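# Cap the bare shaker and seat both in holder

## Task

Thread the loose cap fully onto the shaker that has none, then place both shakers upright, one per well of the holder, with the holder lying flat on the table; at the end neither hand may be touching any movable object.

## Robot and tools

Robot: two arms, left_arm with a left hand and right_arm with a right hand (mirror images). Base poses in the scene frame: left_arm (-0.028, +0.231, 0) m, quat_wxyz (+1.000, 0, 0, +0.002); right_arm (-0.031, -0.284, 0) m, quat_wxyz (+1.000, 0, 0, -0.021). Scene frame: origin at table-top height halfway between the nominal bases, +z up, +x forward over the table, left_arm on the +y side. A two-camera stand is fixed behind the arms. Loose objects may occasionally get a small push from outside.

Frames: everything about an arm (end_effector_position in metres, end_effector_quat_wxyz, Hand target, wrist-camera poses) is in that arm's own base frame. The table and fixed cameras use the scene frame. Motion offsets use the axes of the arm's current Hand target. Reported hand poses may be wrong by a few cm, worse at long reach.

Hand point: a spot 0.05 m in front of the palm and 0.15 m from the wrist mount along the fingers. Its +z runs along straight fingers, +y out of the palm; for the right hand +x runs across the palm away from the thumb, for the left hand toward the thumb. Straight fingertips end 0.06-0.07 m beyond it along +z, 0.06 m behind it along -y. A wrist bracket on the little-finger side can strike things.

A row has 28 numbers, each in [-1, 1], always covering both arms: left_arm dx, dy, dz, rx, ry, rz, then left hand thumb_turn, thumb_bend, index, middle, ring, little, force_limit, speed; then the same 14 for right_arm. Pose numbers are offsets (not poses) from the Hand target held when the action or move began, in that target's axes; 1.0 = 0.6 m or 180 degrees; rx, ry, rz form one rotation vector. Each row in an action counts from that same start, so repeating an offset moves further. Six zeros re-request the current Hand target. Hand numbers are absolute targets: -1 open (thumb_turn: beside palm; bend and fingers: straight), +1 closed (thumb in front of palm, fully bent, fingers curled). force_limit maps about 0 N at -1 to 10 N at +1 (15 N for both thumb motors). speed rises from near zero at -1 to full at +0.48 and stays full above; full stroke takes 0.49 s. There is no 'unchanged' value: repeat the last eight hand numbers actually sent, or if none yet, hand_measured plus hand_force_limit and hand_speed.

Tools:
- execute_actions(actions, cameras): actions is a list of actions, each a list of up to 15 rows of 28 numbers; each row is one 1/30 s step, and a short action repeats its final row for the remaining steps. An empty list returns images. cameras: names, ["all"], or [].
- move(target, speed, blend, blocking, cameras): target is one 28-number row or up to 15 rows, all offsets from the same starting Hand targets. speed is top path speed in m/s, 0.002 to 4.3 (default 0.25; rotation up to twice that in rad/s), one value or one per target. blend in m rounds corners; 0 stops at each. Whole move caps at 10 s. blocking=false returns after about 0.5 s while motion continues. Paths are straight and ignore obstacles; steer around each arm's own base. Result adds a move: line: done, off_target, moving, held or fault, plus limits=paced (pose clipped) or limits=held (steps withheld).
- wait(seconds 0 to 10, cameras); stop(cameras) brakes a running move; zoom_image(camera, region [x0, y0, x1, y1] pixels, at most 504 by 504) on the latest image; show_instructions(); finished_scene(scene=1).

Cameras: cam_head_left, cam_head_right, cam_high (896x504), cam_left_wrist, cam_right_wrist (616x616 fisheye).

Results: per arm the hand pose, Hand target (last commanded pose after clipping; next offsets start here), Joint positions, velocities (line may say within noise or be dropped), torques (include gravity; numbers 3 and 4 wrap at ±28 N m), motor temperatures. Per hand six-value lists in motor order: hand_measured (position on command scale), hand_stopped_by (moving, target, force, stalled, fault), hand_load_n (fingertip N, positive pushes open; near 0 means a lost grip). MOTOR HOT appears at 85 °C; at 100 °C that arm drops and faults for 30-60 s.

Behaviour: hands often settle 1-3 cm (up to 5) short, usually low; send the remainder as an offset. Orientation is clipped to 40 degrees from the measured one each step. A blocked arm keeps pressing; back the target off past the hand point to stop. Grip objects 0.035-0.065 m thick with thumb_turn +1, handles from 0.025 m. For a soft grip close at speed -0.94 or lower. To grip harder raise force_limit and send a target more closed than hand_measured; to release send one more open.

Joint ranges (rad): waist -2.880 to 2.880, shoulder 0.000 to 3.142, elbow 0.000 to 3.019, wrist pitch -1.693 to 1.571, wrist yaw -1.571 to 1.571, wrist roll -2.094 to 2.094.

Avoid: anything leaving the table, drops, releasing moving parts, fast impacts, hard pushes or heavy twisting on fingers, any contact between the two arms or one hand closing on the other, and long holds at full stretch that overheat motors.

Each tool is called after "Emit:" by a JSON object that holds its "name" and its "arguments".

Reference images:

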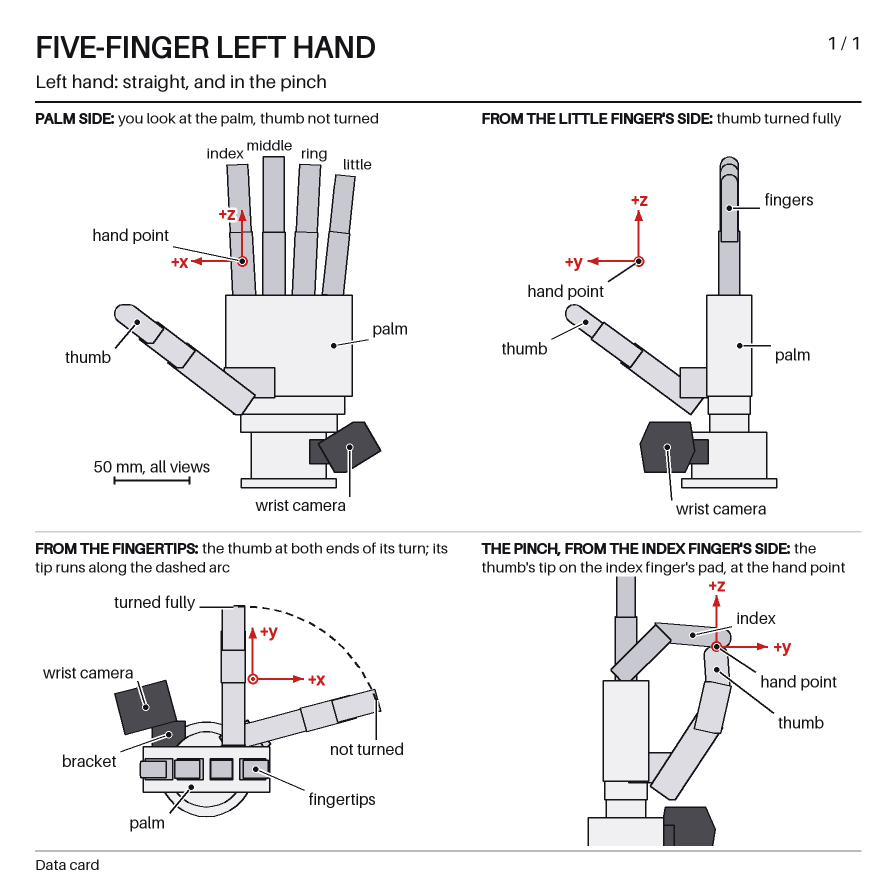

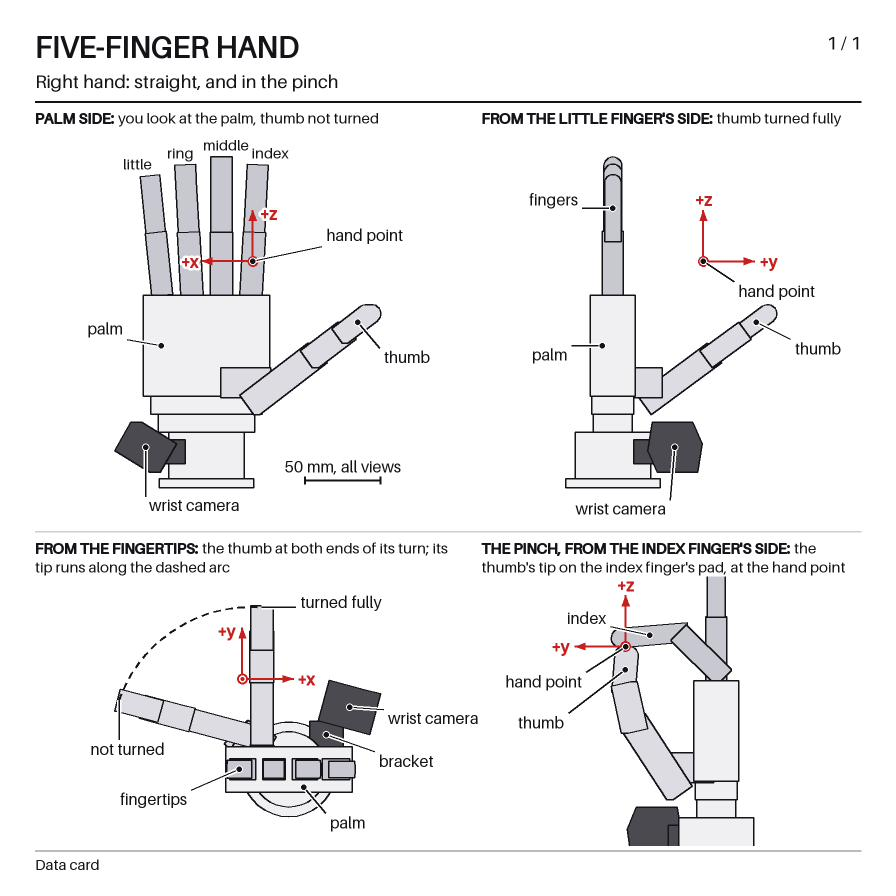

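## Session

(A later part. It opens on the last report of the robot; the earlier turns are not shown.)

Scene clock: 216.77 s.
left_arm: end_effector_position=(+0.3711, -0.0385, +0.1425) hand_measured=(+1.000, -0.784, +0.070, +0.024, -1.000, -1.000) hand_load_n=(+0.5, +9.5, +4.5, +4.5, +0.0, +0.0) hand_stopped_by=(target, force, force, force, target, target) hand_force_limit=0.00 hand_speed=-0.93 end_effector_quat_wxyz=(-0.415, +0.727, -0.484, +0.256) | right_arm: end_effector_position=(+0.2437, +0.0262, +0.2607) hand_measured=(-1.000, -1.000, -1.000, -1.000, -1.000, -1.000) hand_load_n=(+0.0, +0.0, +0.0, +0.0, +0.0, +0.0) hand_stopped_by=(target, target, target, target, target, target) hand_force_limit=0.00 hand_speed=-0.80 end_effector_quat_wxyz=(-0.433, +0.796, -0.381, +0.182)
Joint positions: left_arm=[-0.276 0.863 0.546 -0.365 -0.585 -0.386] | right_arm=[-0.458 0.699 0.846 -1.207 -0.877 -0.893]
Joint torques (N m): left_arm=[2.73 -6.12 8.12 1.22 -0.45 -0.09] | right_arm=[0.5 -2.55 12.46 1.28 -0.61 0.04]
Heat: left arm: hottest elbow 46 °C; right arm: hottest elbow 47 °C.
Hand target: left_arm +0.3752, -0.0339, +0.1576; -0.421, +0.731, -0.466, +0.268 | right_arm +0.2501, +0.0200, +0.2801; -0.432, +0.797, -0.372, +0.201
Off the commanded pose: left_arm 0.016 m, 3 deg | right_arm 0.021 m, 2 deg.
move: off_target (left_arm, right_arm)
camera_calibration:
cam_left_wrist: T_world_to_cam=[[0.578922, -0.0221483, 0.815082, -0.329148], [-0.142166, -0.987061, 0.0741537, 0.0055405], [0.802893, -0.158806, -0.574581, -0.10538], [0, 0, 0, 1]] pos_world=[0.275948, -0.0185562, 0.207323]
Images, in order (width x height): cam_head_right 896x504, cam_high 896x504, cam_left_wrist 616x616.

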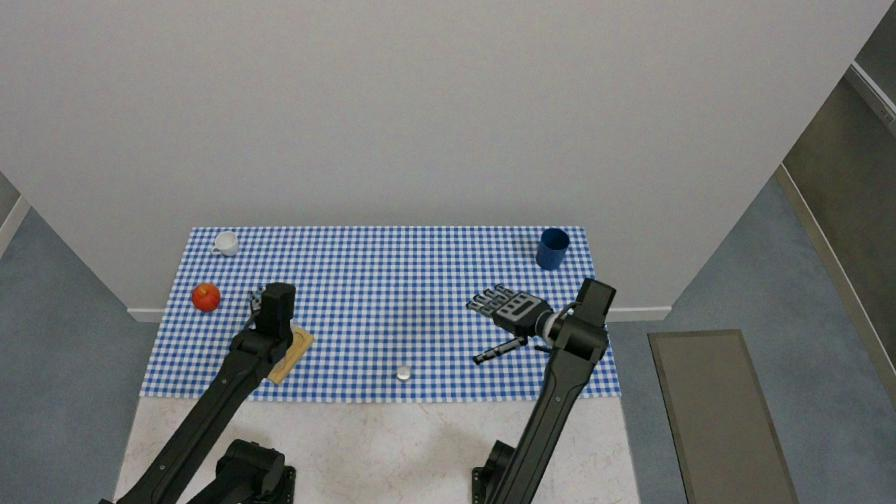

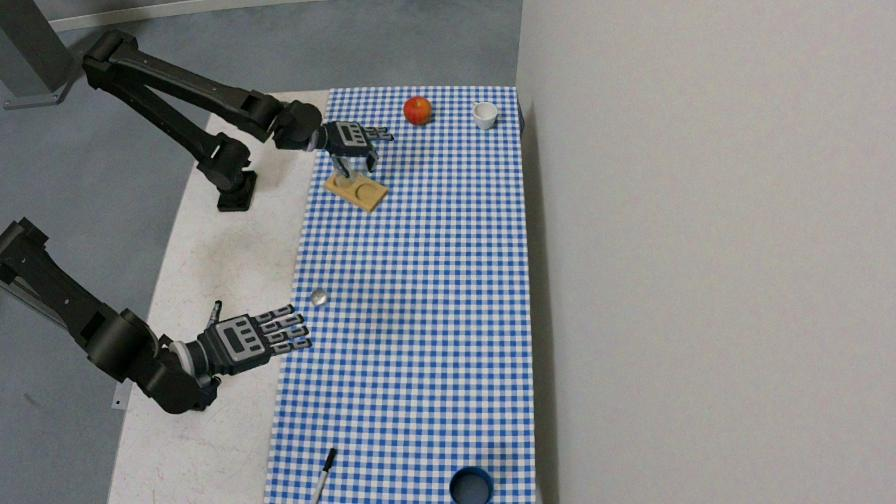

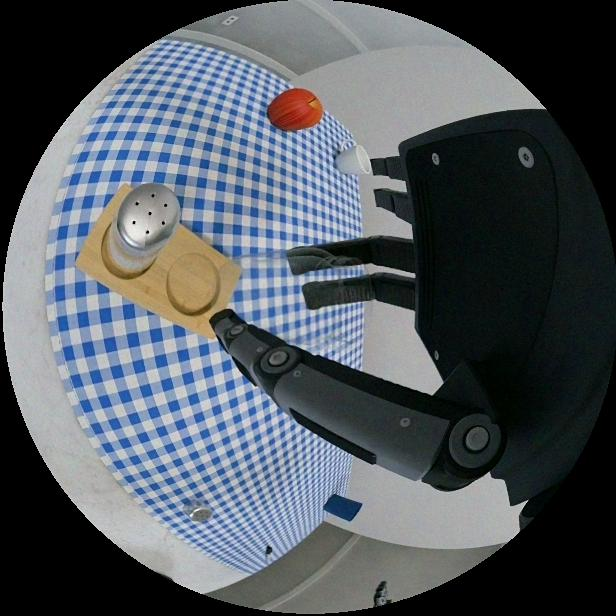

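Emit:
{"name": "move", "arguments": {"target": [-0.0125,0.0887,0.0615,0,0,0,1,-0.7,0.3,0.3,-1,-1,0,-0.93,0,0,0,0,0,0,-1,-1,-1,-1,-1,-1,0,-0.8], "speed": 0.1, "cameras": ["cam_left_wrist","cam_high"]}}

Emit:
{"name": "zoom_image", "arguments": {"camera": "cam_left_wrist", "region": [120, 210, 340, 370]}}

Emit:
{"name": "zoom_image", "arguments": {"camera": "cam_high", "region": [310, 130, 410, 220]}}

Scene clock: 220.87 s.
left_arm: end_effector_position=(+0.3683, -0.0285, +0.0867) hand_measured=(+1.000, -0.784, +0.070, +0.024, -1.000, -1.000) hand_load_n=(+0.5, +9.5, +5.0, +4.0, +0.0, +0.0) hand_stopped_by=(target, force, force, force, target, target) hand_force_limit=0.00 hand_speed=-0.93 end_effector_quat_wxyz=(-0.415, +0.732, -0.472, +0.263) | right_arm: end_effector_position=(+0.2437, +0.0262, +0.2607) hand_measured=(-1.000, -1.000, -1.000, -1.000, -1.000, -1.000) hand_load_n=(+0.0, -0.5, +0.0, +0.0, +0.0, +0.0) hand_stopped_by=(target, target, target, target, target, target) hand_force_limit=0.00 hand_speed=-0.80 end_effector_quat_wxyz=(-0.433, +0.796, -0.381, +0.182)
Joint positions: left_arm=[-0.24 0.932 0.409 -0.135 -0.563 -0.384] | right_arm=[-0.458 0.699 0.846 -1.207 -0.877 -0.893]
Joint torques (N m): left_arm=[2.73 -3.96 7.53 2.04 -0.15 0.12] | right_arm=[0.44 -2.55 12.48 1.25 -0.6 0.04]
Heat: left arm: hottest elbow 45 °C; right arm: hottest elbow 47 °C.
Hand target: left_arm +0.3768, -0.0249, +0.0931; -0.421, +0.731, -0.465, +0.268 | right_arm +0.2501, +0.0200, +0.2801; -0.432, +0.797, -0.372, +0.201
Off the commanded pose: left_arm 0.011 m, 1 deg | right_arm 0.021 m, 2 deg.
move: off_target (left_arm, right_arm)
camera_calibration:
cam_left_wrist: T_world_to_cam=[[0.563615, 0.00217941, 0.826035, -0.276424], [-0.126975, -0.987883, 0.0892432, 0.0121838], [0.81622, -0.155185, -0.556509, -0.139902], [0, 0, 0, 1]] pos_world=[0.271535, -0.00907213, 0.149391]
Images, in order (width x height): cam_high 896x504, cam_left_wrist 616x616.

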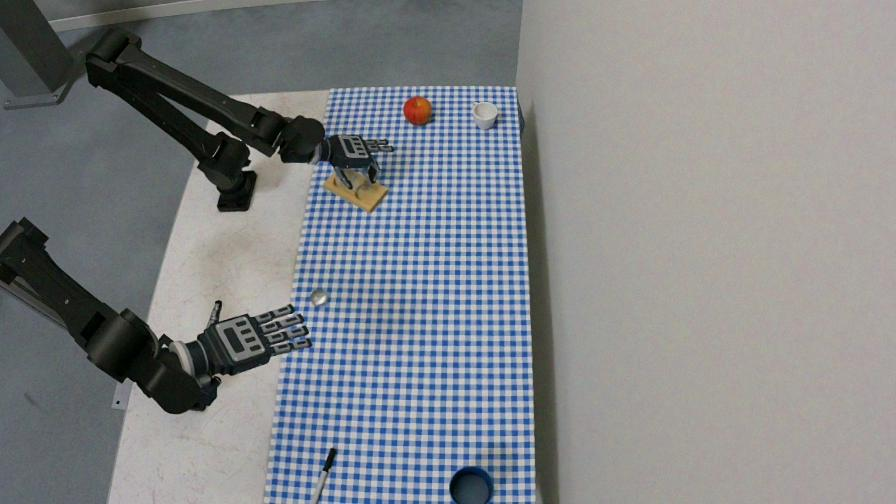

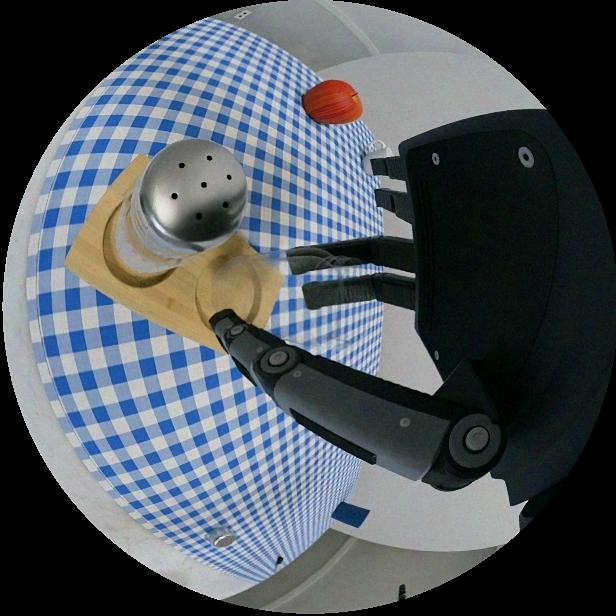

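Scaled by 2.291 from the camera's 616x616 image, which has a finer 880x880 frame.

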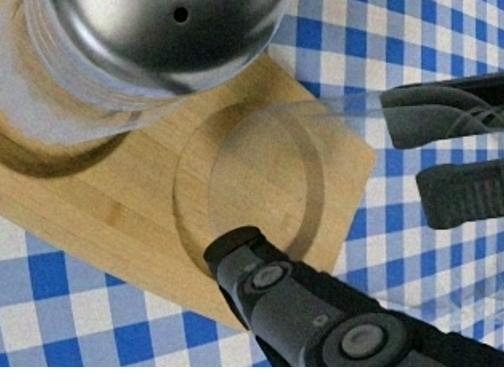

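Scaled by 5.040.

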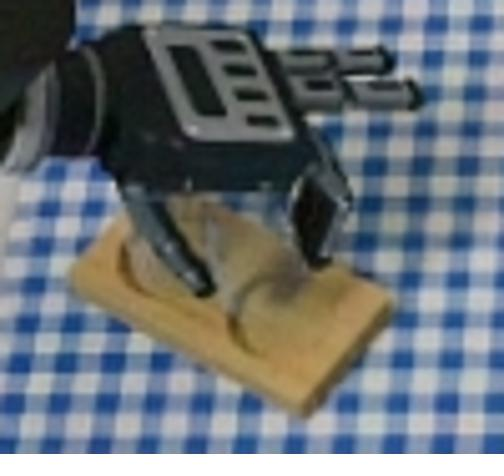

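Emit:
{"name": "move", "arguments": {"target": [0.0032,0.024,0.0217,0,0,0,1,-0.7,0.3,0.3,-1,-1,0,-0.93,0,0,0,0,0,0,-1,-1,-1,-1,-1,-1,0,-0.8], "speed": 0.06, "cameras": ["cam_left_wrist","cam_high"]}}

Emit:
{"name": "zoom_image", "arguments": {"camera": "cam_left_wrist", "region": [120, 210, 340, 370]}}

Emit:
{"name": "zoom_image", "arguments": {"camera": "cam_high", "region": [320, 150, 400, 220]}}

Scene clock: 224.90 s.
left_arm: end_effector_position=(+0.3734, -0.0289, +0.0691) hand_measured=(+1.000, -0.784, +0.070, +0.024, -1.000, -1.000) hand_load_n=(+0.0, +9.5, +4.5, +4.5, +0.0, -0.5) hand_stopped_by=(target, force, force, force, target, target) hand_force_limit=0.00 hand_speed=-0.93 end_effector_quat_wxyz=(-0.415, +0.732, -0.471, +0.264) | right_arm: end_effector_position=(+0.2437, +0.0262, +0.2607) hand_measured=(-1.000, -1.000, -1.000, -1.000, -1.000, -1.000) hand_load_n=(+0.0, +0.0, +0.0, +0.0, +0.0, +0.0) hand_stopped_by=(target, target, target, target, target, target) hand_force_limit=0.00 hand_speed=-0.80 end_effector_quat_wxyz=(-0.433, +0.796, -0.381, +0.182)
Joint positions: left_arm=[-0.236 0.997 0.385 -0.042 -0.559 -0.381] | right_arm=[-0.458 0.699 0.846 -1.207 -0.877 -0.893]
Joint torques (N m): left_arm=[2.73 -4.31 7.08 2.14 -0.14 0.13] | right_arm=[0.56 -2.55 12.46 1.28 -0.61 0.04]
Heat: left arm: hottest elbow 45 °C; right arm: hottest elbow 47 °C.
Hand target: left_arm +0.3812, -0.0250, +0.0741; -0.421, +0.731, -0.465, +0.268 | right_arm +0.2501, +0.0200, +0.2801; -0.432, +0.797, -0.372, +0.201
Off the commanded pose: left_arm 0.010 m, 1 deg | right_arm 0.021 m, 2 deg.
move: off_target (right_arm)
camera_calibration:
cam_left_wrist: T_world_to_cam=[[0.561551, 0.00308173, 0.827436, -0.264057], [-0.126949, -0.987833, 0.089835, 0.0140353], [0.817645, -0.155489, -0.554328, -0.154677], [0, 0, 0, 1]] pos_world=[0.276534, -0.00937225, 0.131488]
Images, in order (width x height): cam_high 896x504, cam_left_wrist 616x616.

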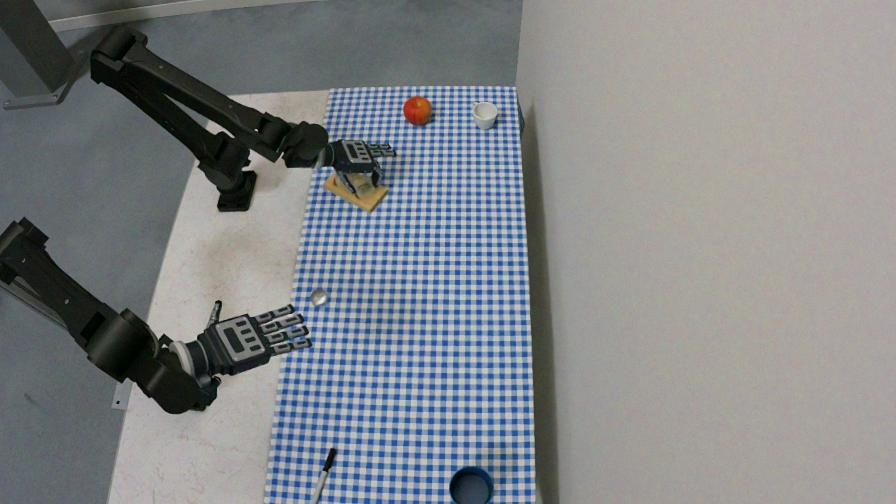

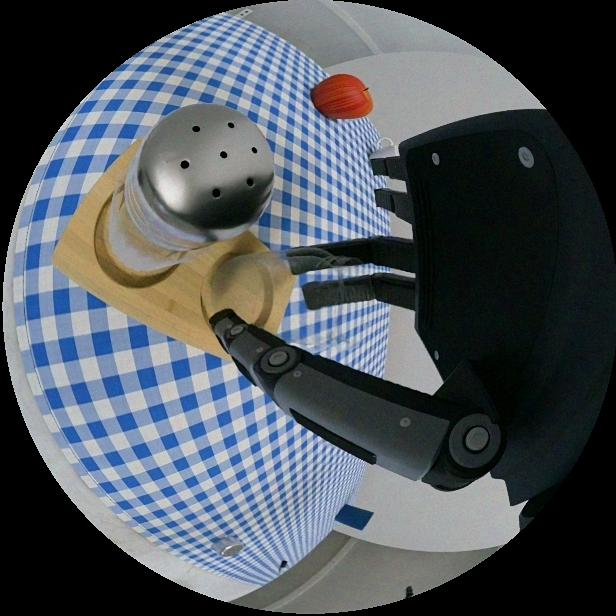

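Scaled by 2.291 from the camera's 616x616 image, which has a finer 880x880 frame.

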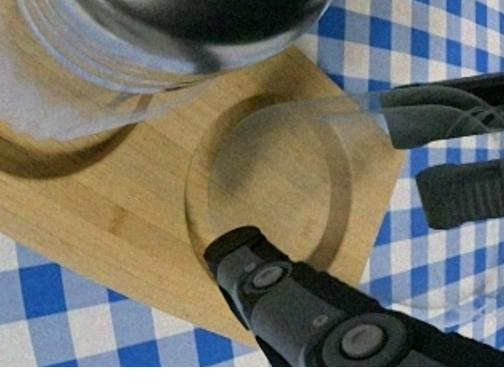

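Scaled by 6.300.

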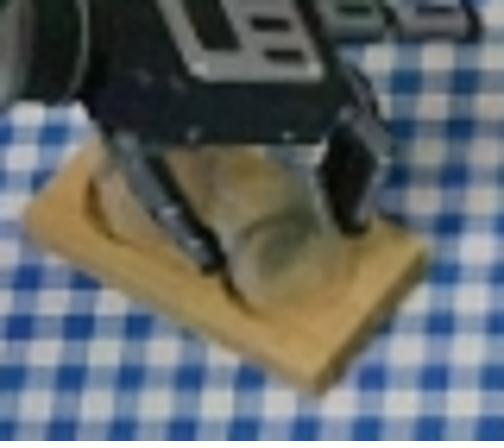

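Emit:
{"name": "move", "arguments": {"target": [-0.0007,0.018,0.0087,0,0,0,1,-0.7,0.3,0.3,-1,-1,0,-0.93,0,0,0,0,0,0,-1,-1,-1,-1,-1,-1,0,-0.8], "speed": 0.05, "cameras": ["cam_left_wrist","cam_high"]}}

Emit:
{"name": "zoom_image", "arguments": {"camera": "cam_left_wrist", "region": [120, 210, 340, 370]}}

Scene clock: 227.40 s.
left_arm: end_effector_position=(+0.3728, -0.0287, +0.0579) hand_measured=(+1.000, -0.784, +0.070, +0.024, -1.000, -1.000) hand_load_n=(+0.0, +9.5, +5.0, +4.5, +0.0, -0.5) hand_stopped_by=(target, force, force, force, target, target) hand_force_limit=0.00 hand_speed=-0.93 end_effector_quat_wxyz=(-0.415, +0.732, -0.471, +0.265) | right_arm: end_effector_position=(+0.2437, +0.0262, +0.2607) hand_measured=(-1.000, -1.000, -1.000, -1.000, -1.000, -1.000) hand_load_n=(+0.0, +0.0, +0.0, +0.0, +0.0, +0.0) hand_stopped_by=(target, target, target, target, target, target) hand_force_limit=0.00 hand_speed=-0.80 end_effector_quat_wxyz=(-0.433, +0.796, -0.381, +0.182)
Joint positions: left_arm=[-0.236 1.027 0.364 0.01 -0.559 -0.381] | right_arm=[-0.458 0.699 0.846 -1.207 -0.877 -0.893]
Joint torques (N m): left_arm=[2.67 -4.42 6.83 2.07 -0.17 0.11] | right_arm=[0.5 -2.67 12.48 1.28 -0.61 0.04]
Heat: left arm: hottest elbow 45 °C; right arm: hottest elbow 47 °C.
Hand target: left_arm +0.3802, -0.0250, +0.0621; -0.421, +0.731, -0.466, +0.268 | right_arm +0.2501, +0.0200, +0.2801; -0.432, +0.797, -0.372, +0.201
Off the commanded pose: left_arm 0.009 m, 1 deg | right_arm 0.021 m, 2 deg.
move: off_target (right_arm)
camera_calibration:
cam_left_wrist: T_world_to_cam=[[0.560749, 0.00298352, 0.827981, -0.254214], [-0.127257, -0.987801, 0.0897439, 0.0151696], [0.818148, -0.15569, -0.553529, -0.160672], [0, 0, 0, 1]] pos_world=[0.275934, -0.00927199, 0.120187]
Images, in order (width x height): cam_high 896x504, cam_left_wrist 616x616.

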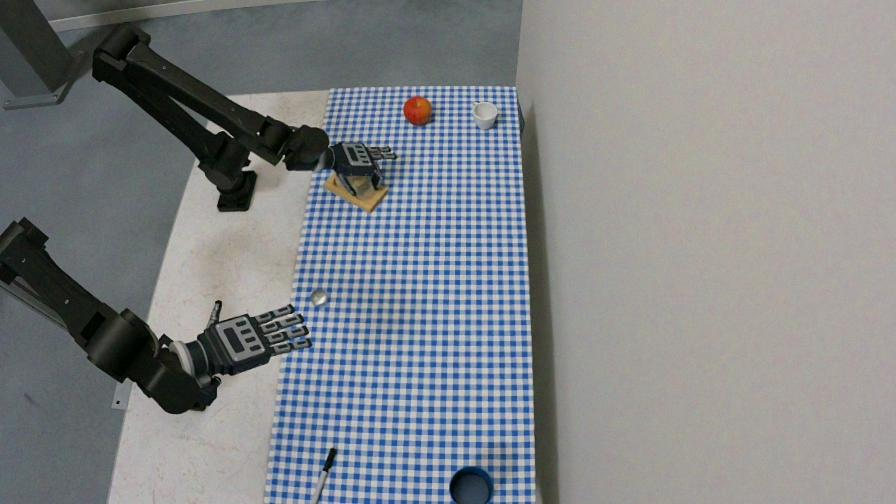

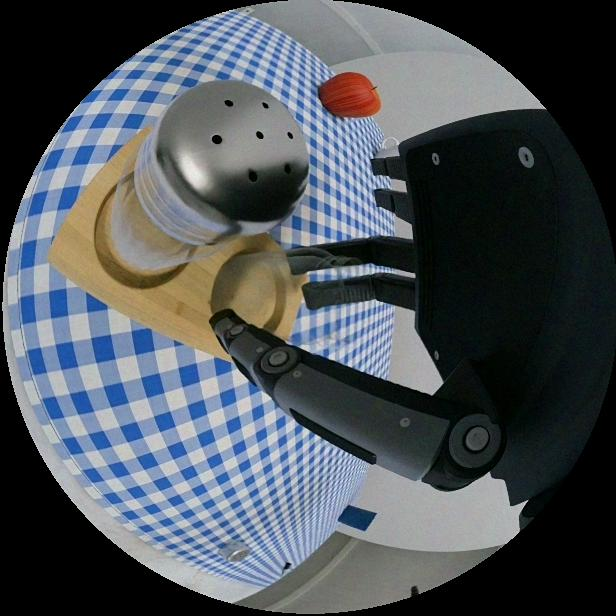

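Scaled by 2.291 from the camera's 616x616 image, which has a finer 880x880 frame.

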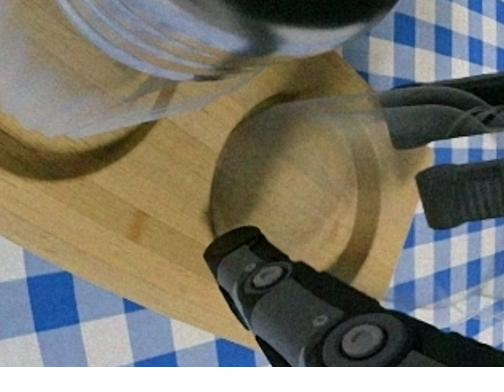

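Emit:
{"name": "move", "arguments": {"target": [0,0.0043,0.0025,0,0,0,1,-0.7,0.3,0.3,-1,-1,0,-0.93,0,0,0,0,0,0,-1,-1,-1,-1,-1,-1,0,-0.8], "speed": 0.05}}

Emit:
{"name": "move", "arguments": {"target": [0,0,0,0,0,0,1,-1,-0.4,-0.4,-1,-1,0,-0.8,0,0,0,0,0,0,-1,-1,-1,-1,-1,-1,0,-0.8], "speed": 0.05, "cameras": ["cam_left_wrist","cam_high"]}}

Emit:
{"name": "zoom_image", "arguments": {"camera": "cam_left_wrist", "region": [120, 210, 340, 370]}}

Emit:
{"name": "zoom_image", "arguments": {"camera": "cam_high", "region": [320, 150, 400, 220]}}

Scene clock: 229.70 s.
left_arm: end_effector_position=(+0.3747, -0.0292, +0.0576) hand_measured=(+1.000, -0.784, +0.070, +0.024, -1.000, -1.000) hand_load_n=(+0.0, +9.5, +4.5, +4.5, +0.0, +0.0) hand_stopped_by=(target, force, force, force, target, target) hand_force_limit=0.00 hand_speed=-0.93 end_effector_quat_wxyz=(-0.416, +0.731, -0.469, +0.268) | right_arm: end_effector_position=(+0.2437, +0.0262, +0.2607) hand_measured=(-1.000, -1.000, -1.000, -1.000, -1.000, -1.000) hand_load_n=(-0.5, +0.0, +0.0, +0.0, +0.0, +0.0) hand_stopped_by=(target, target, target, target, target, target) hand_force_limit=0.00 hand_speed=-0.80 end_effector_quat_wxyz=(-0.433, +0.796, -0.381, +0.182)
Joint positions: left_arm=[-0.236 1.034 0.362 0.026 -0.559 -0.381] | right_arm=[-0.458 0.699 0.846 -1.207 -0.877 -0.893]
Joint torques (N m): left_arm=[2.67 -4.13 6.53 1.91 -0.17 0.11] | right_arm=[0.44 -2.55 12.49 1.25 -0.61 0.04]
Heat: left arm: hottest elbow 45 °C; right arm: hottest elbow 47 °C.
Hand target: left_arm +0.3803, -0.0250, +0.0591; -0.421, +0.731, -0.465, +0.268 | right_arm +0.2501, +0.0200, +0.2801; -0.432, +0.797, -0.372, +0.201
Off the commanded pose: left_arm 0.007 m, 1 deg | right_arm 0.021 m, 2 deg.
move: off_target (right_arm)

Scene clock: 230.83 s.
left_arm: end_effector_position=(+0.3754, -0.0293, +0.0582) hand_measured=(+1.000, -1.000, -0.400, -0.400, -1.000, -1.000) hand_load_n=(+0.0, +0.0, +0.0, +0.0, +0.0, +0.0) hand_stopped_by=(target, target, target, target, target, target) hand_force_limit=0.00 hand_speed=-0.80 end_effector_quat_wxyz=(-0.417, +0.731, -0.469, +0.269) | right_arm: end_effector_position=(+0.2437, +0.0262, +0.2607) hand_measured=(-1.000, -1.000, -1.000, -1.000, -1.000, -1.000) hand_load_n=(+0.0, +0.0, +0.0, +0.0, +0.0, +0.0) hand_stopped_by=(target, target, target, target, target, target) hand_force_limit=0.00 hand_speed=-0.80 end_effector_quat_wxyz=(-0.433, +0.796, -0.381, +0.182)
Joint positions: left_arm=[-0.236 1.034 0.362 0.03 -0.559 -0.381] | right_arm=[-0.458 0.699 0.846 -1.207 -0.877 -0.893]
Joint torques (N m): left_arm=[2.67 -4.31 6.54 2.02 -0.17 0.11] | right_arm=[0.44 -2.55 12.46 1.28 -0.61 0.04]
Heat: left arm: hottest elbow 45 °C; right arm: hottest elbow 47 °C.
Hand target: left_arm +0.3803, -0.0250, +0.0593; -0.421, +0.731, -0.465, +0.268 | right_arm +0.2501, +0.0200, +0.2801; -0.432, +0.797, -0.372, +0.201
Off the commanded pose: left_arm 0.007 m, 1 deg | right_arm 0.021 m, 2 deg.
move: off_target (right_arm)
camera_calibration:
cam_left_wrist: T_world_to_cam=[[0.552136, 0.00507522, 0.833739, -0.252962], [-0.128125, -0.987587, 0.0908612, 0.0151901], [0.823851, -0.15699, -0.544632, -0.165342], [0, 0, 0, 1]] pos_world=[0.277832, -0.00967162, 0.119473]
Images, in order (width x height): cam_high 896x504, cam_left_wrist 616x616.

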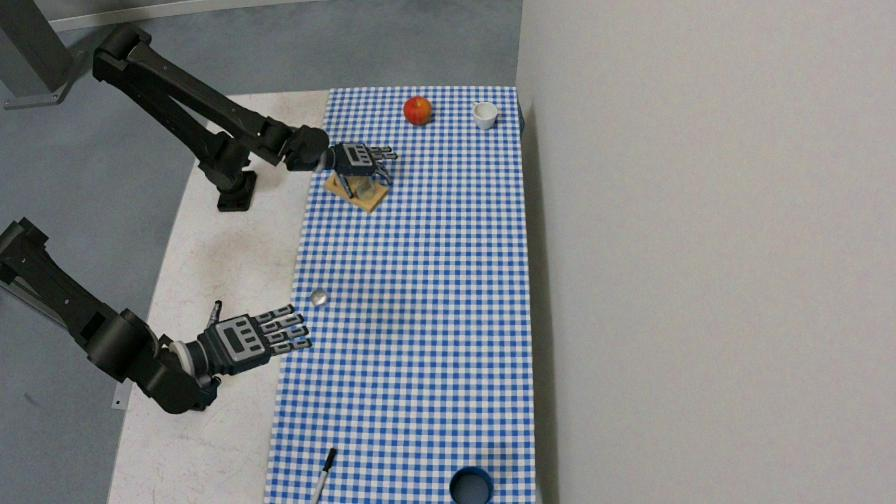

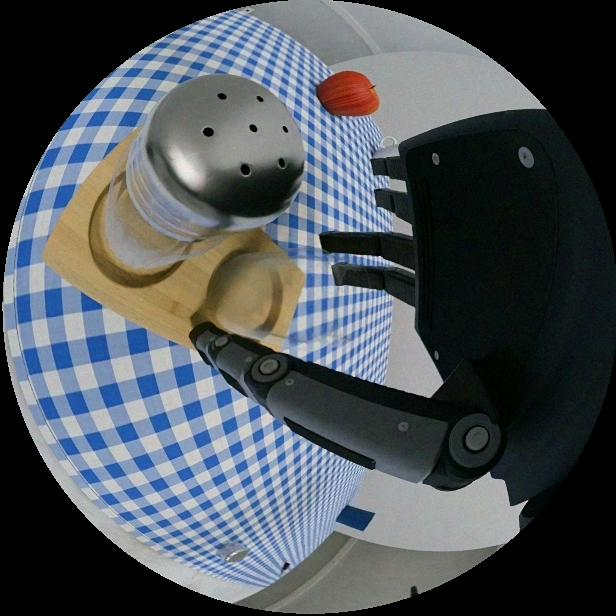

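Scaled by 2.291 from the camera's 616x616 image, which has a finer 880x880 frame.

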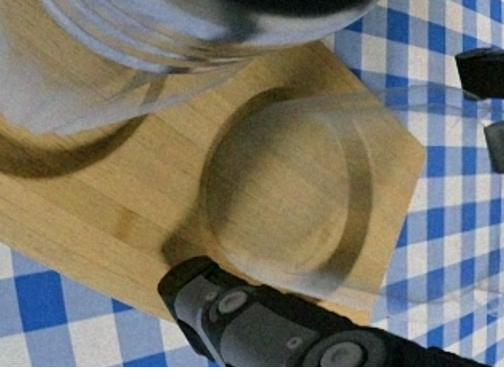

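Scaled by 6.300.

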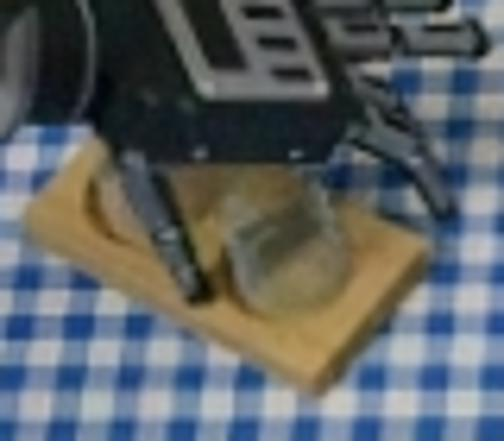

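Emit:
{"name": "move", "arguments": {"target": [[0,-0.1588,-0.0917,0,0,0,1,-1,-0.4,-0.4,-1,-1,0,-0.8,0.1532,0.07,-0.1078,0,0.1865,0.1211,-1,-1,-1,-1,-1,-1,0,-0.8],[0.4035,0.0607,-0.3911,0,0.356,0.2056,1,-1,-0.4,-0.4,-1,-1,0,-0.8,0.1532,0.07,-0.1078,0,0.1865,0.1211,-1,-1,-1,-1,-1,-1,0,-0.8]], "speed": 0.2, "cameras": ["cam_left_wrist","cam_high","cam_head_right"]}}

Emit:
{"name": "zoom_image", "arguments": {"camera": "cam_high", "region": [310, 140, 410, 220]}}

Emit:
{"name": "zoom_image", "arguments": {"camera": "cam_head_right", "region": [240, 310, 340, 400]}}

Scene clock: 244.40 s.
left_arm: end_effector_position=(+0.2691, -0.3175, +0.1210) hand_measured=(+1.000, -1.000, -0.400, -0.400, -1.000, -1.000) hand_load_n=(+0.0, +0.0, +0.0, +0.0, +0.0, +0.0) hand_stopped_by=(target, target, target, target, target, target) hand_force_limit=0.00 hand_speed=-0.80 end_effector_quat_wxyz=(+0.166, -0.321, +0.819, -0.446) | right_arm: end_effector_position=(+0.2503, -0.0977, +0.2818) hand_measured=(-1.000, -1.000, -1.000, -1.000, -1.000, -1.000) hand_load_n=(+0.0, +0.0, +0.0, +0.0, +0.0, +0.0) hand_stopped_by=(target, target, target, target, target, target) hand_force_limit=0.00 hand_speed=-0.80 end_effector_quat_wxyz=(-0.337, +0.629, -0.617, +0.332)
Joint positions: left_arm=[-0.767 1.026 0.559 -0.112 0.063 0.023] | right_arm=[-0.816 0.622 0.846 -1.002 -0.664 -0.548]
Joint torques (N m): left_arm=[0.38 -5.25 10.82 2.22 0.2 0.17] | right_arm=[0.56 -3.19 8.06 2.61 -0.26 0.3]
Heat: left arm: hottest elbow 46 °C; right arm: hottest elbow 47 °C.
Hand target: left_arm +0.2821, -0.3379, +0.1456; +0.174, -0.304, +0.811, -0.469 | right_arm +0.2502, -0.1000, +0.2802; -0.336, +0.622, -0.622, +0.337
Off the commanded pose: left_arm 0.035 m, 3 deg | right_arm 0.003 m, 1 deg.
move: off_target (left_arm)
camera_calibration:
cam_left_wrist: T_world_to_cam=[[0.20557, -0.545457, 0.812538, -0.324035], [-0.975416, -0.181567, 0.124892, 0.191063], [0.0794067, -0.818236, -0.569372, -0.0954185], [0, 0, 0, 1]] pos_world=[0.260555, -0.220131, 0.1851]
Images, in order (width x height): cam_head_right 896x504, cam_high 896x504, cam_left_wrist 616x616.

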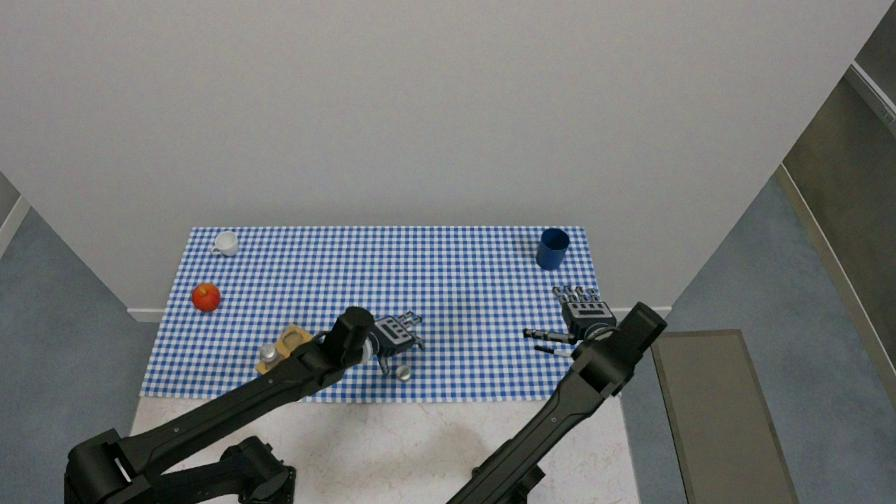

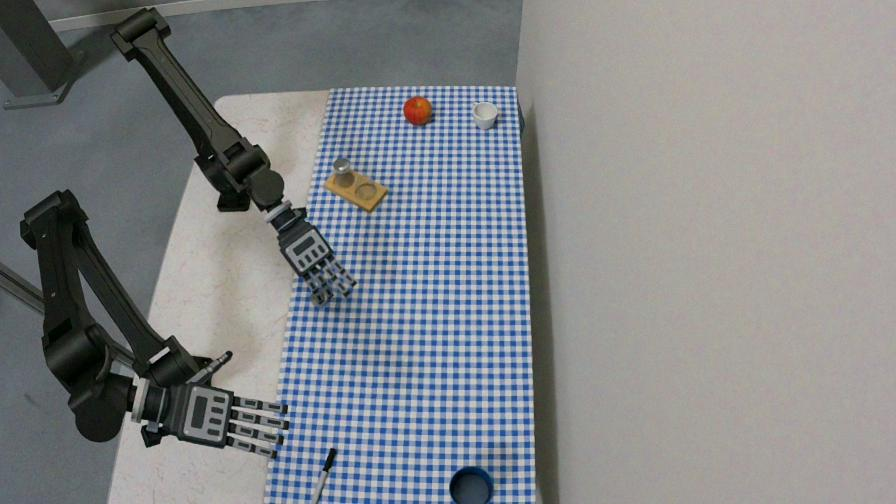

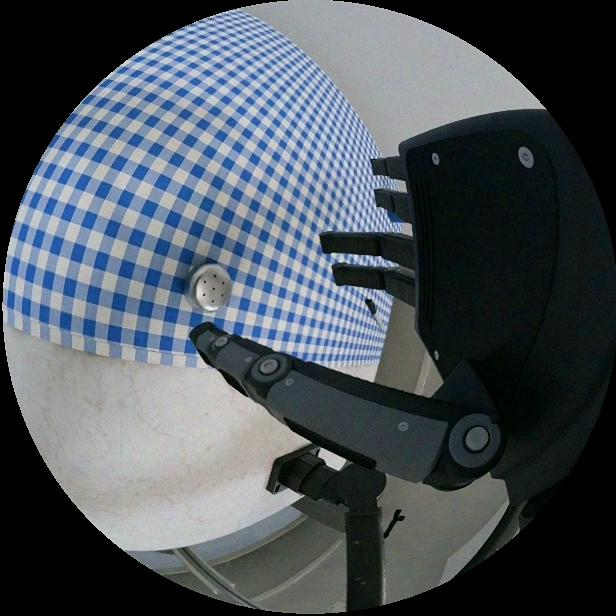

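Scaled by 5.040.

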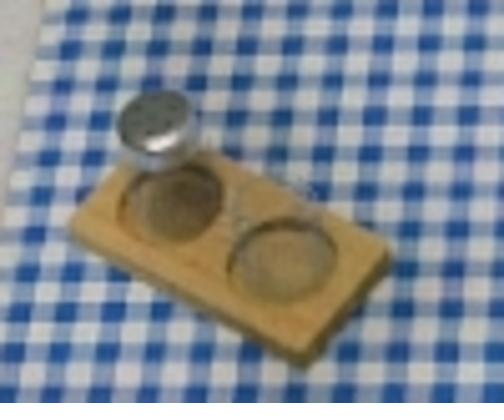

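Scaled by 5.040.

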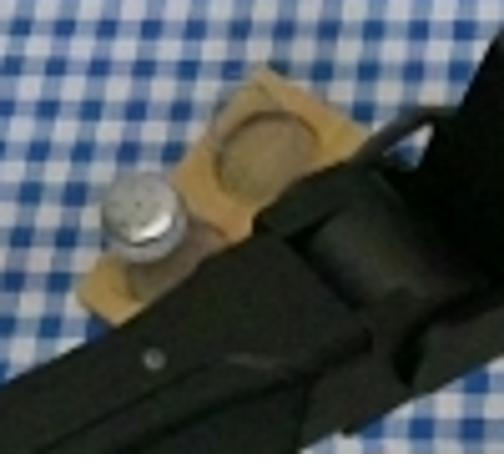

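Emit:
{"name": "zoom_image", "arguments": {"camera": "cam_left_wrist", "region": [160, 230, 280, 350]}}

Scaled by 4.200 from the camera's 616x616 image, which has a finer 880x880 frame.

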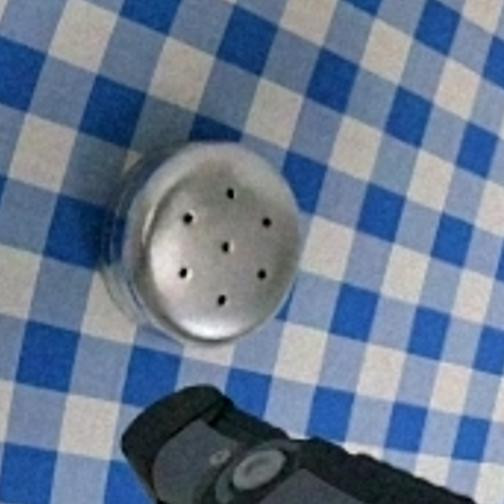

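Emit:
{"name": "move", "arguments": {"target": [0.0104,0.0829,0.0599,0,0,0,1,-1,-0.4,-0.4,-1,-1,0,-0.8,0,0,0,0,0,0,-1,-1,-1,-1,-1,-1,0,-0.8], "speed": 0.12, "cameras": ["cam_left_wrist"]}}

Emit:
{"name": "zoom_image", "arguments": {"camera": "cam_left_wrist", "region": [160, 230, 280, 350]}}

Scene clock: 252.87 s.
left_arm: end_effector_position=(+0.2813, -0.3384, +0.0821) hand_measured=(+1.000, -1.000, -0.400, -0.400, -1.000, -1.000) hand_load_n=(+0.0, +0.0, +0.0, +0.0, +0.0, +0.0) hand_stopped_by=(target, target, target, target, target, target) hand_force_limit=0.00 hand_speed=-0.80 end_effector_quat_wxyz=(+0.174, -0.311, +0.812, -0.462) | right_arm: end_effector_position=(+0.2503, -0.0977, +0.2818) hand_measured=(-1.000, -1.000, -1.000, -1.000, -1.000, -1.000) hand_load_n=(-0.5, +0.0, +0.0, +0.0, +0.0, +0.0) hand_stopped_by=(target, target, target, target, target, target) hand_force_limit=0.00 hand_speed=-0.80 end_effector_quat_wxyz=(-0.337, +0.629, -0.617, +0.332)
Joint positions: left_arm=[-0.787 1.178 0.515 0.125 0.05 0.024] | right_arm=[-0.816 0.622 0.846 -1.002 -0.664 -0.548]
Joint torques (N m): left_arm=[0.09 -6.77 6.86 2.28 -0.09 0.01] | right_arm=[0.56 -3.19 8.09 2.62 -0.27 0.31]
Heat: left arm: hottest elbow 47 °C; right arm: hottest elbow 46 °C.
Hand target: left_arm +0.2813, -0.3467, +0.0843; +0.174, -0.304, +0.811, -0.468 | right_arm +0.2502, -0.1000, +0.2802; -0.336, +0.622, -0.622, +0.337
Off the commanded pose: left_arm 0.009 m, 1 deg | right_arm 0.003 m, 1 deg.
move: done
camera_calibration:
cam_left_wrist: T_world_to_cam=[[0.172188, -0.527825, 0.831716, -0.292703], [-0.980972, -0.168762, 0.0959876, 0.212278], [0.0896975, -0.832418, -0.54684, -0.145188], [0, 0, 0, 1]] pos_world=[0.271662, -0.239529, 0.143675]
Images, in order (width x height): cam_left_wrist 616x616.

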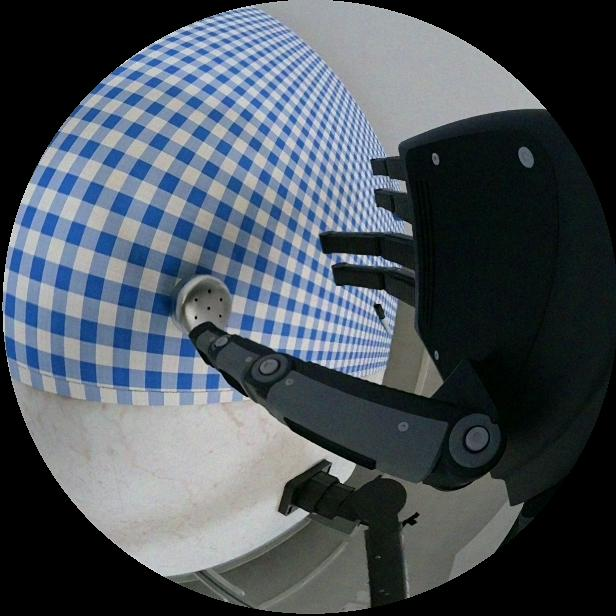

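Scaled by 4.200 from the camera's 616x616 image, which has a finer 880x880 frame.

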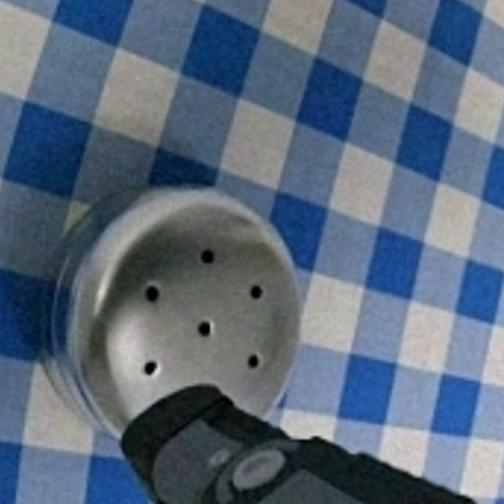

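Emit:
{"name": "move", "arguments": {"target": [0.0017,0.0678,0.0057,0,0,0,1,-1,-0.4,-0.4,-1,-1,0,-0.8,0,0,0,0,0,0,-1,-1,-1,-1,-1,-1,0,-0.8], "speed": 0.1, "cameras": ["cam_left_wrist"]}}

Emit:
{"name": "zoom_image", "arguments": {"camera": "cam_left_wrist", "region": [180, 220, 340, 360]}}

Scene clock: 255.97 s.
left_arm: end_effector_position=(+0.2700, -0.3275, +0.0474) hand_measured=(+1.000, -1.000, -0.400, -0.400, -1.000, -1.000) hand_load_n=(+0.0, +0.0, +0.0, +0.0, +0.0, +0.0) hand_stopped_by=(target, target, target, target, target, target) hand_force_limit=0.00 hand_speed=-0.80 end_effector_quat_wxyz=(+0.174, -0.310, +0.811, -0.464) | right_arm: end_effector_position=(+0.2503, -0.0977, +0.2818) hand_measured=(-1.000, -1.000, -1.000, -1.000, -1.000, -1.000) hand_load_n=(+0.0, +0.0, +0.0, +0.0, +0.0, +0.0) hand_stopped_by=(target, target, target, target, target, target) hand_force_limit=0.00 hand_speed=-0.80 end_effector_quat_wxyz=(-0.337, +0.629, -0.617, +0.332)
Joint positions: left_arm=[-0.788 1.228 0.426 0.269 0.05 0.024] | right_arm=[-0.816 0.622 0.846 -1.002 -0.664 -0.548]
Joint torques (N m): left_arm=[0.21 -6.3 6.01 2.33 -0.07 0.02] | right_arm=[0.5 -3.19 8.09 2.61 -0.27 0.3]
Heat: left arm: hottest elbow 47 °C; right arm: hottest elbow 45 °C.
Hand target: left_arm +0.2691, -0.3345, +0.0477; +0.174, -0.304, +0.811, -0.469 | right_arm +0.2502, -0.1000, +0.2802; -0.336, +0.622, -0.622, +0.337
Off the commanded pose: left_arm 0.007 m, 1 deg | right_arm 0.003 m, 1 deg.
move: done
camera_calibration:
cam_left_wrist: T_world_to_cam=[[0.168824, -0.525167, 0.834085, -0.25439], [-0.981409, -0.167952, 0.0928947, 0.206891], [0.0913011, -0.834261, -0.543757, -0.155202], [0, 0, 0, 1]] pos_world=[0.260162, -0.228328, 0.108572]
Images, in order (width x height): cam_left_wrist 616x616.

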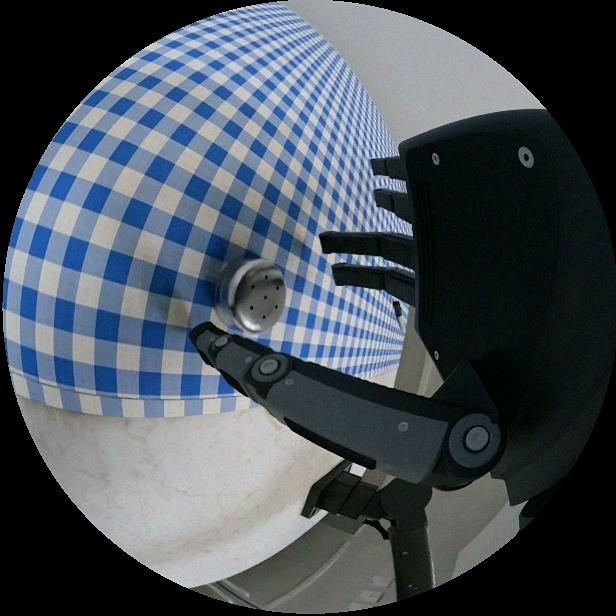

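Scaled by 3.150 from the camera's 616x616 image, which has a finer 880x880 frame.

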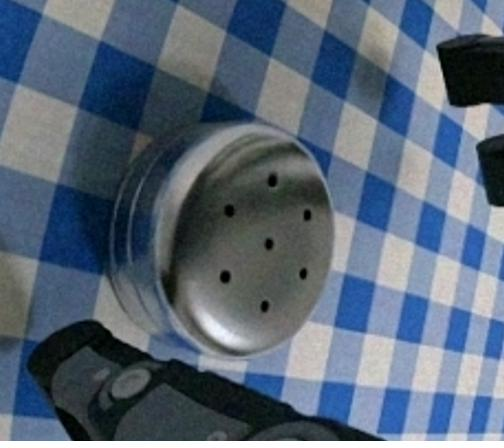

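Emit:
{"name": "move", "arguments": {"target": [0.0004,0.0313,0.0172,0,0,0,1,-1,-0.4,-0.4,-1,-1,0,-0.8,0,0,0,0,0,0,-1,-1,-1,-1,-1,-1,0,-0.8], "speed": 0.08, "cameras": ["cam_left_wrist"]}}

Emit:
{"name": "zoom_image", "arguments": {"camera": "cam_left_wrist", "region": [180, 220, 380, 380]}}

Scene clock: 258.50 s.
left_arm: end_effector_position=(+0.2711, -0.3287, +0.0347) hand_measured=(+1.000, -1.000, -0.400, -0.400, -1.000, -1.000) hand_load_n=(-0.5, +1.0, +0.0, +0.0, +0.0, +0.0) hand_stopped_by=(target, target, target, target, target, target) hand_force_limit=0.00 hand_speed=-0.80 end_effector_quat_wxyz=(+0.178, -0.308, +0.807, -0.472) | right_arm: end_effector_position=(+0.2503, -0.0977, +0.2818) hand_measured=(-1.000, -1.000, -1.000, -1.000, -1.000, -1.000) hand_load_n=(+0.0, +0.0, +0.0, +0.0, -0.5, +0.0) hand_stopped_by=(target, target, target, target, target, target) hand_force_limit=0.00 hand_speed=-0.80 end_effector_quat_wxyz=(-0.337, +0.629, -0.617, +0.332)
Joint positions: left_arm=[-0.788 1.279 0.402 0.362 0.05 0.023] | right_arm=[-0.816 0.622 0.846 -1.002 -0.664 -0.548]
Joint torques (N m): left_arm=[0.21 -4.95 5.55 2.22 -0.11 0.01] | right_arm=[0.56 -3.19 8.09 2.63 -0.26 0.31]
Heat: left arm: hottest elbow 46 °C; right arm: hottest elbow 45 °C.
Hand target: left_arm +0.2686, -0.3341, +0.0261; +0.174, -0.304, +0.811, -0.468 | right_arm +0.2502, -0.1000, +0.2802; -0.336, +0.622, -0.622, +0.337
Off the commanded pose: left_arm 0.010 m, 1 deg | right_arm 0.003 m, 1 deg.
move: done
camera_calibration:
cam_left_wrist: T_world_to_cam=[[0.157945, -0.513915, 0.843175, -0.238328], [-0.982523, -0.166966, 0.0822828, 0.209946], [0.0984951, -0.841436, -0.531305, -0.167927], [0, 0, 0, 1]] pos_world=[0.260459, -0.228726, 0.0944566]
Images, in order (width x height): cam_left_wrist 616x616.

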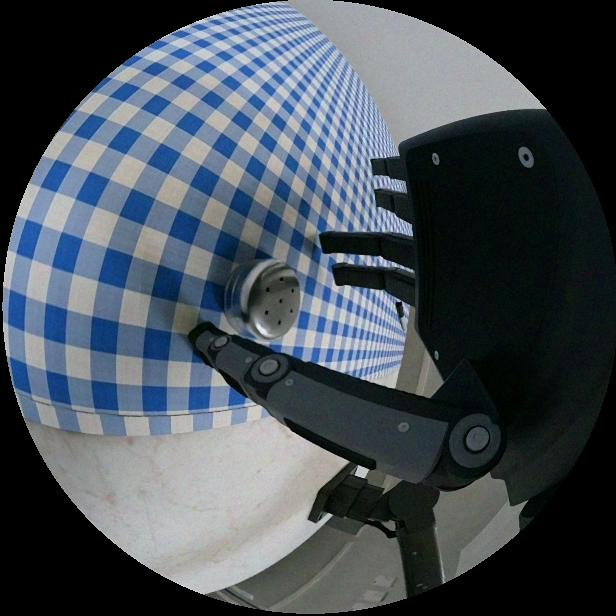

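Scaled by 2.520 from the camera's 616x616 image, which has a finer 880x880 frame.

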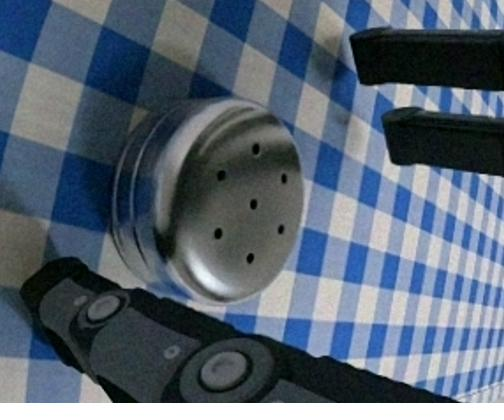

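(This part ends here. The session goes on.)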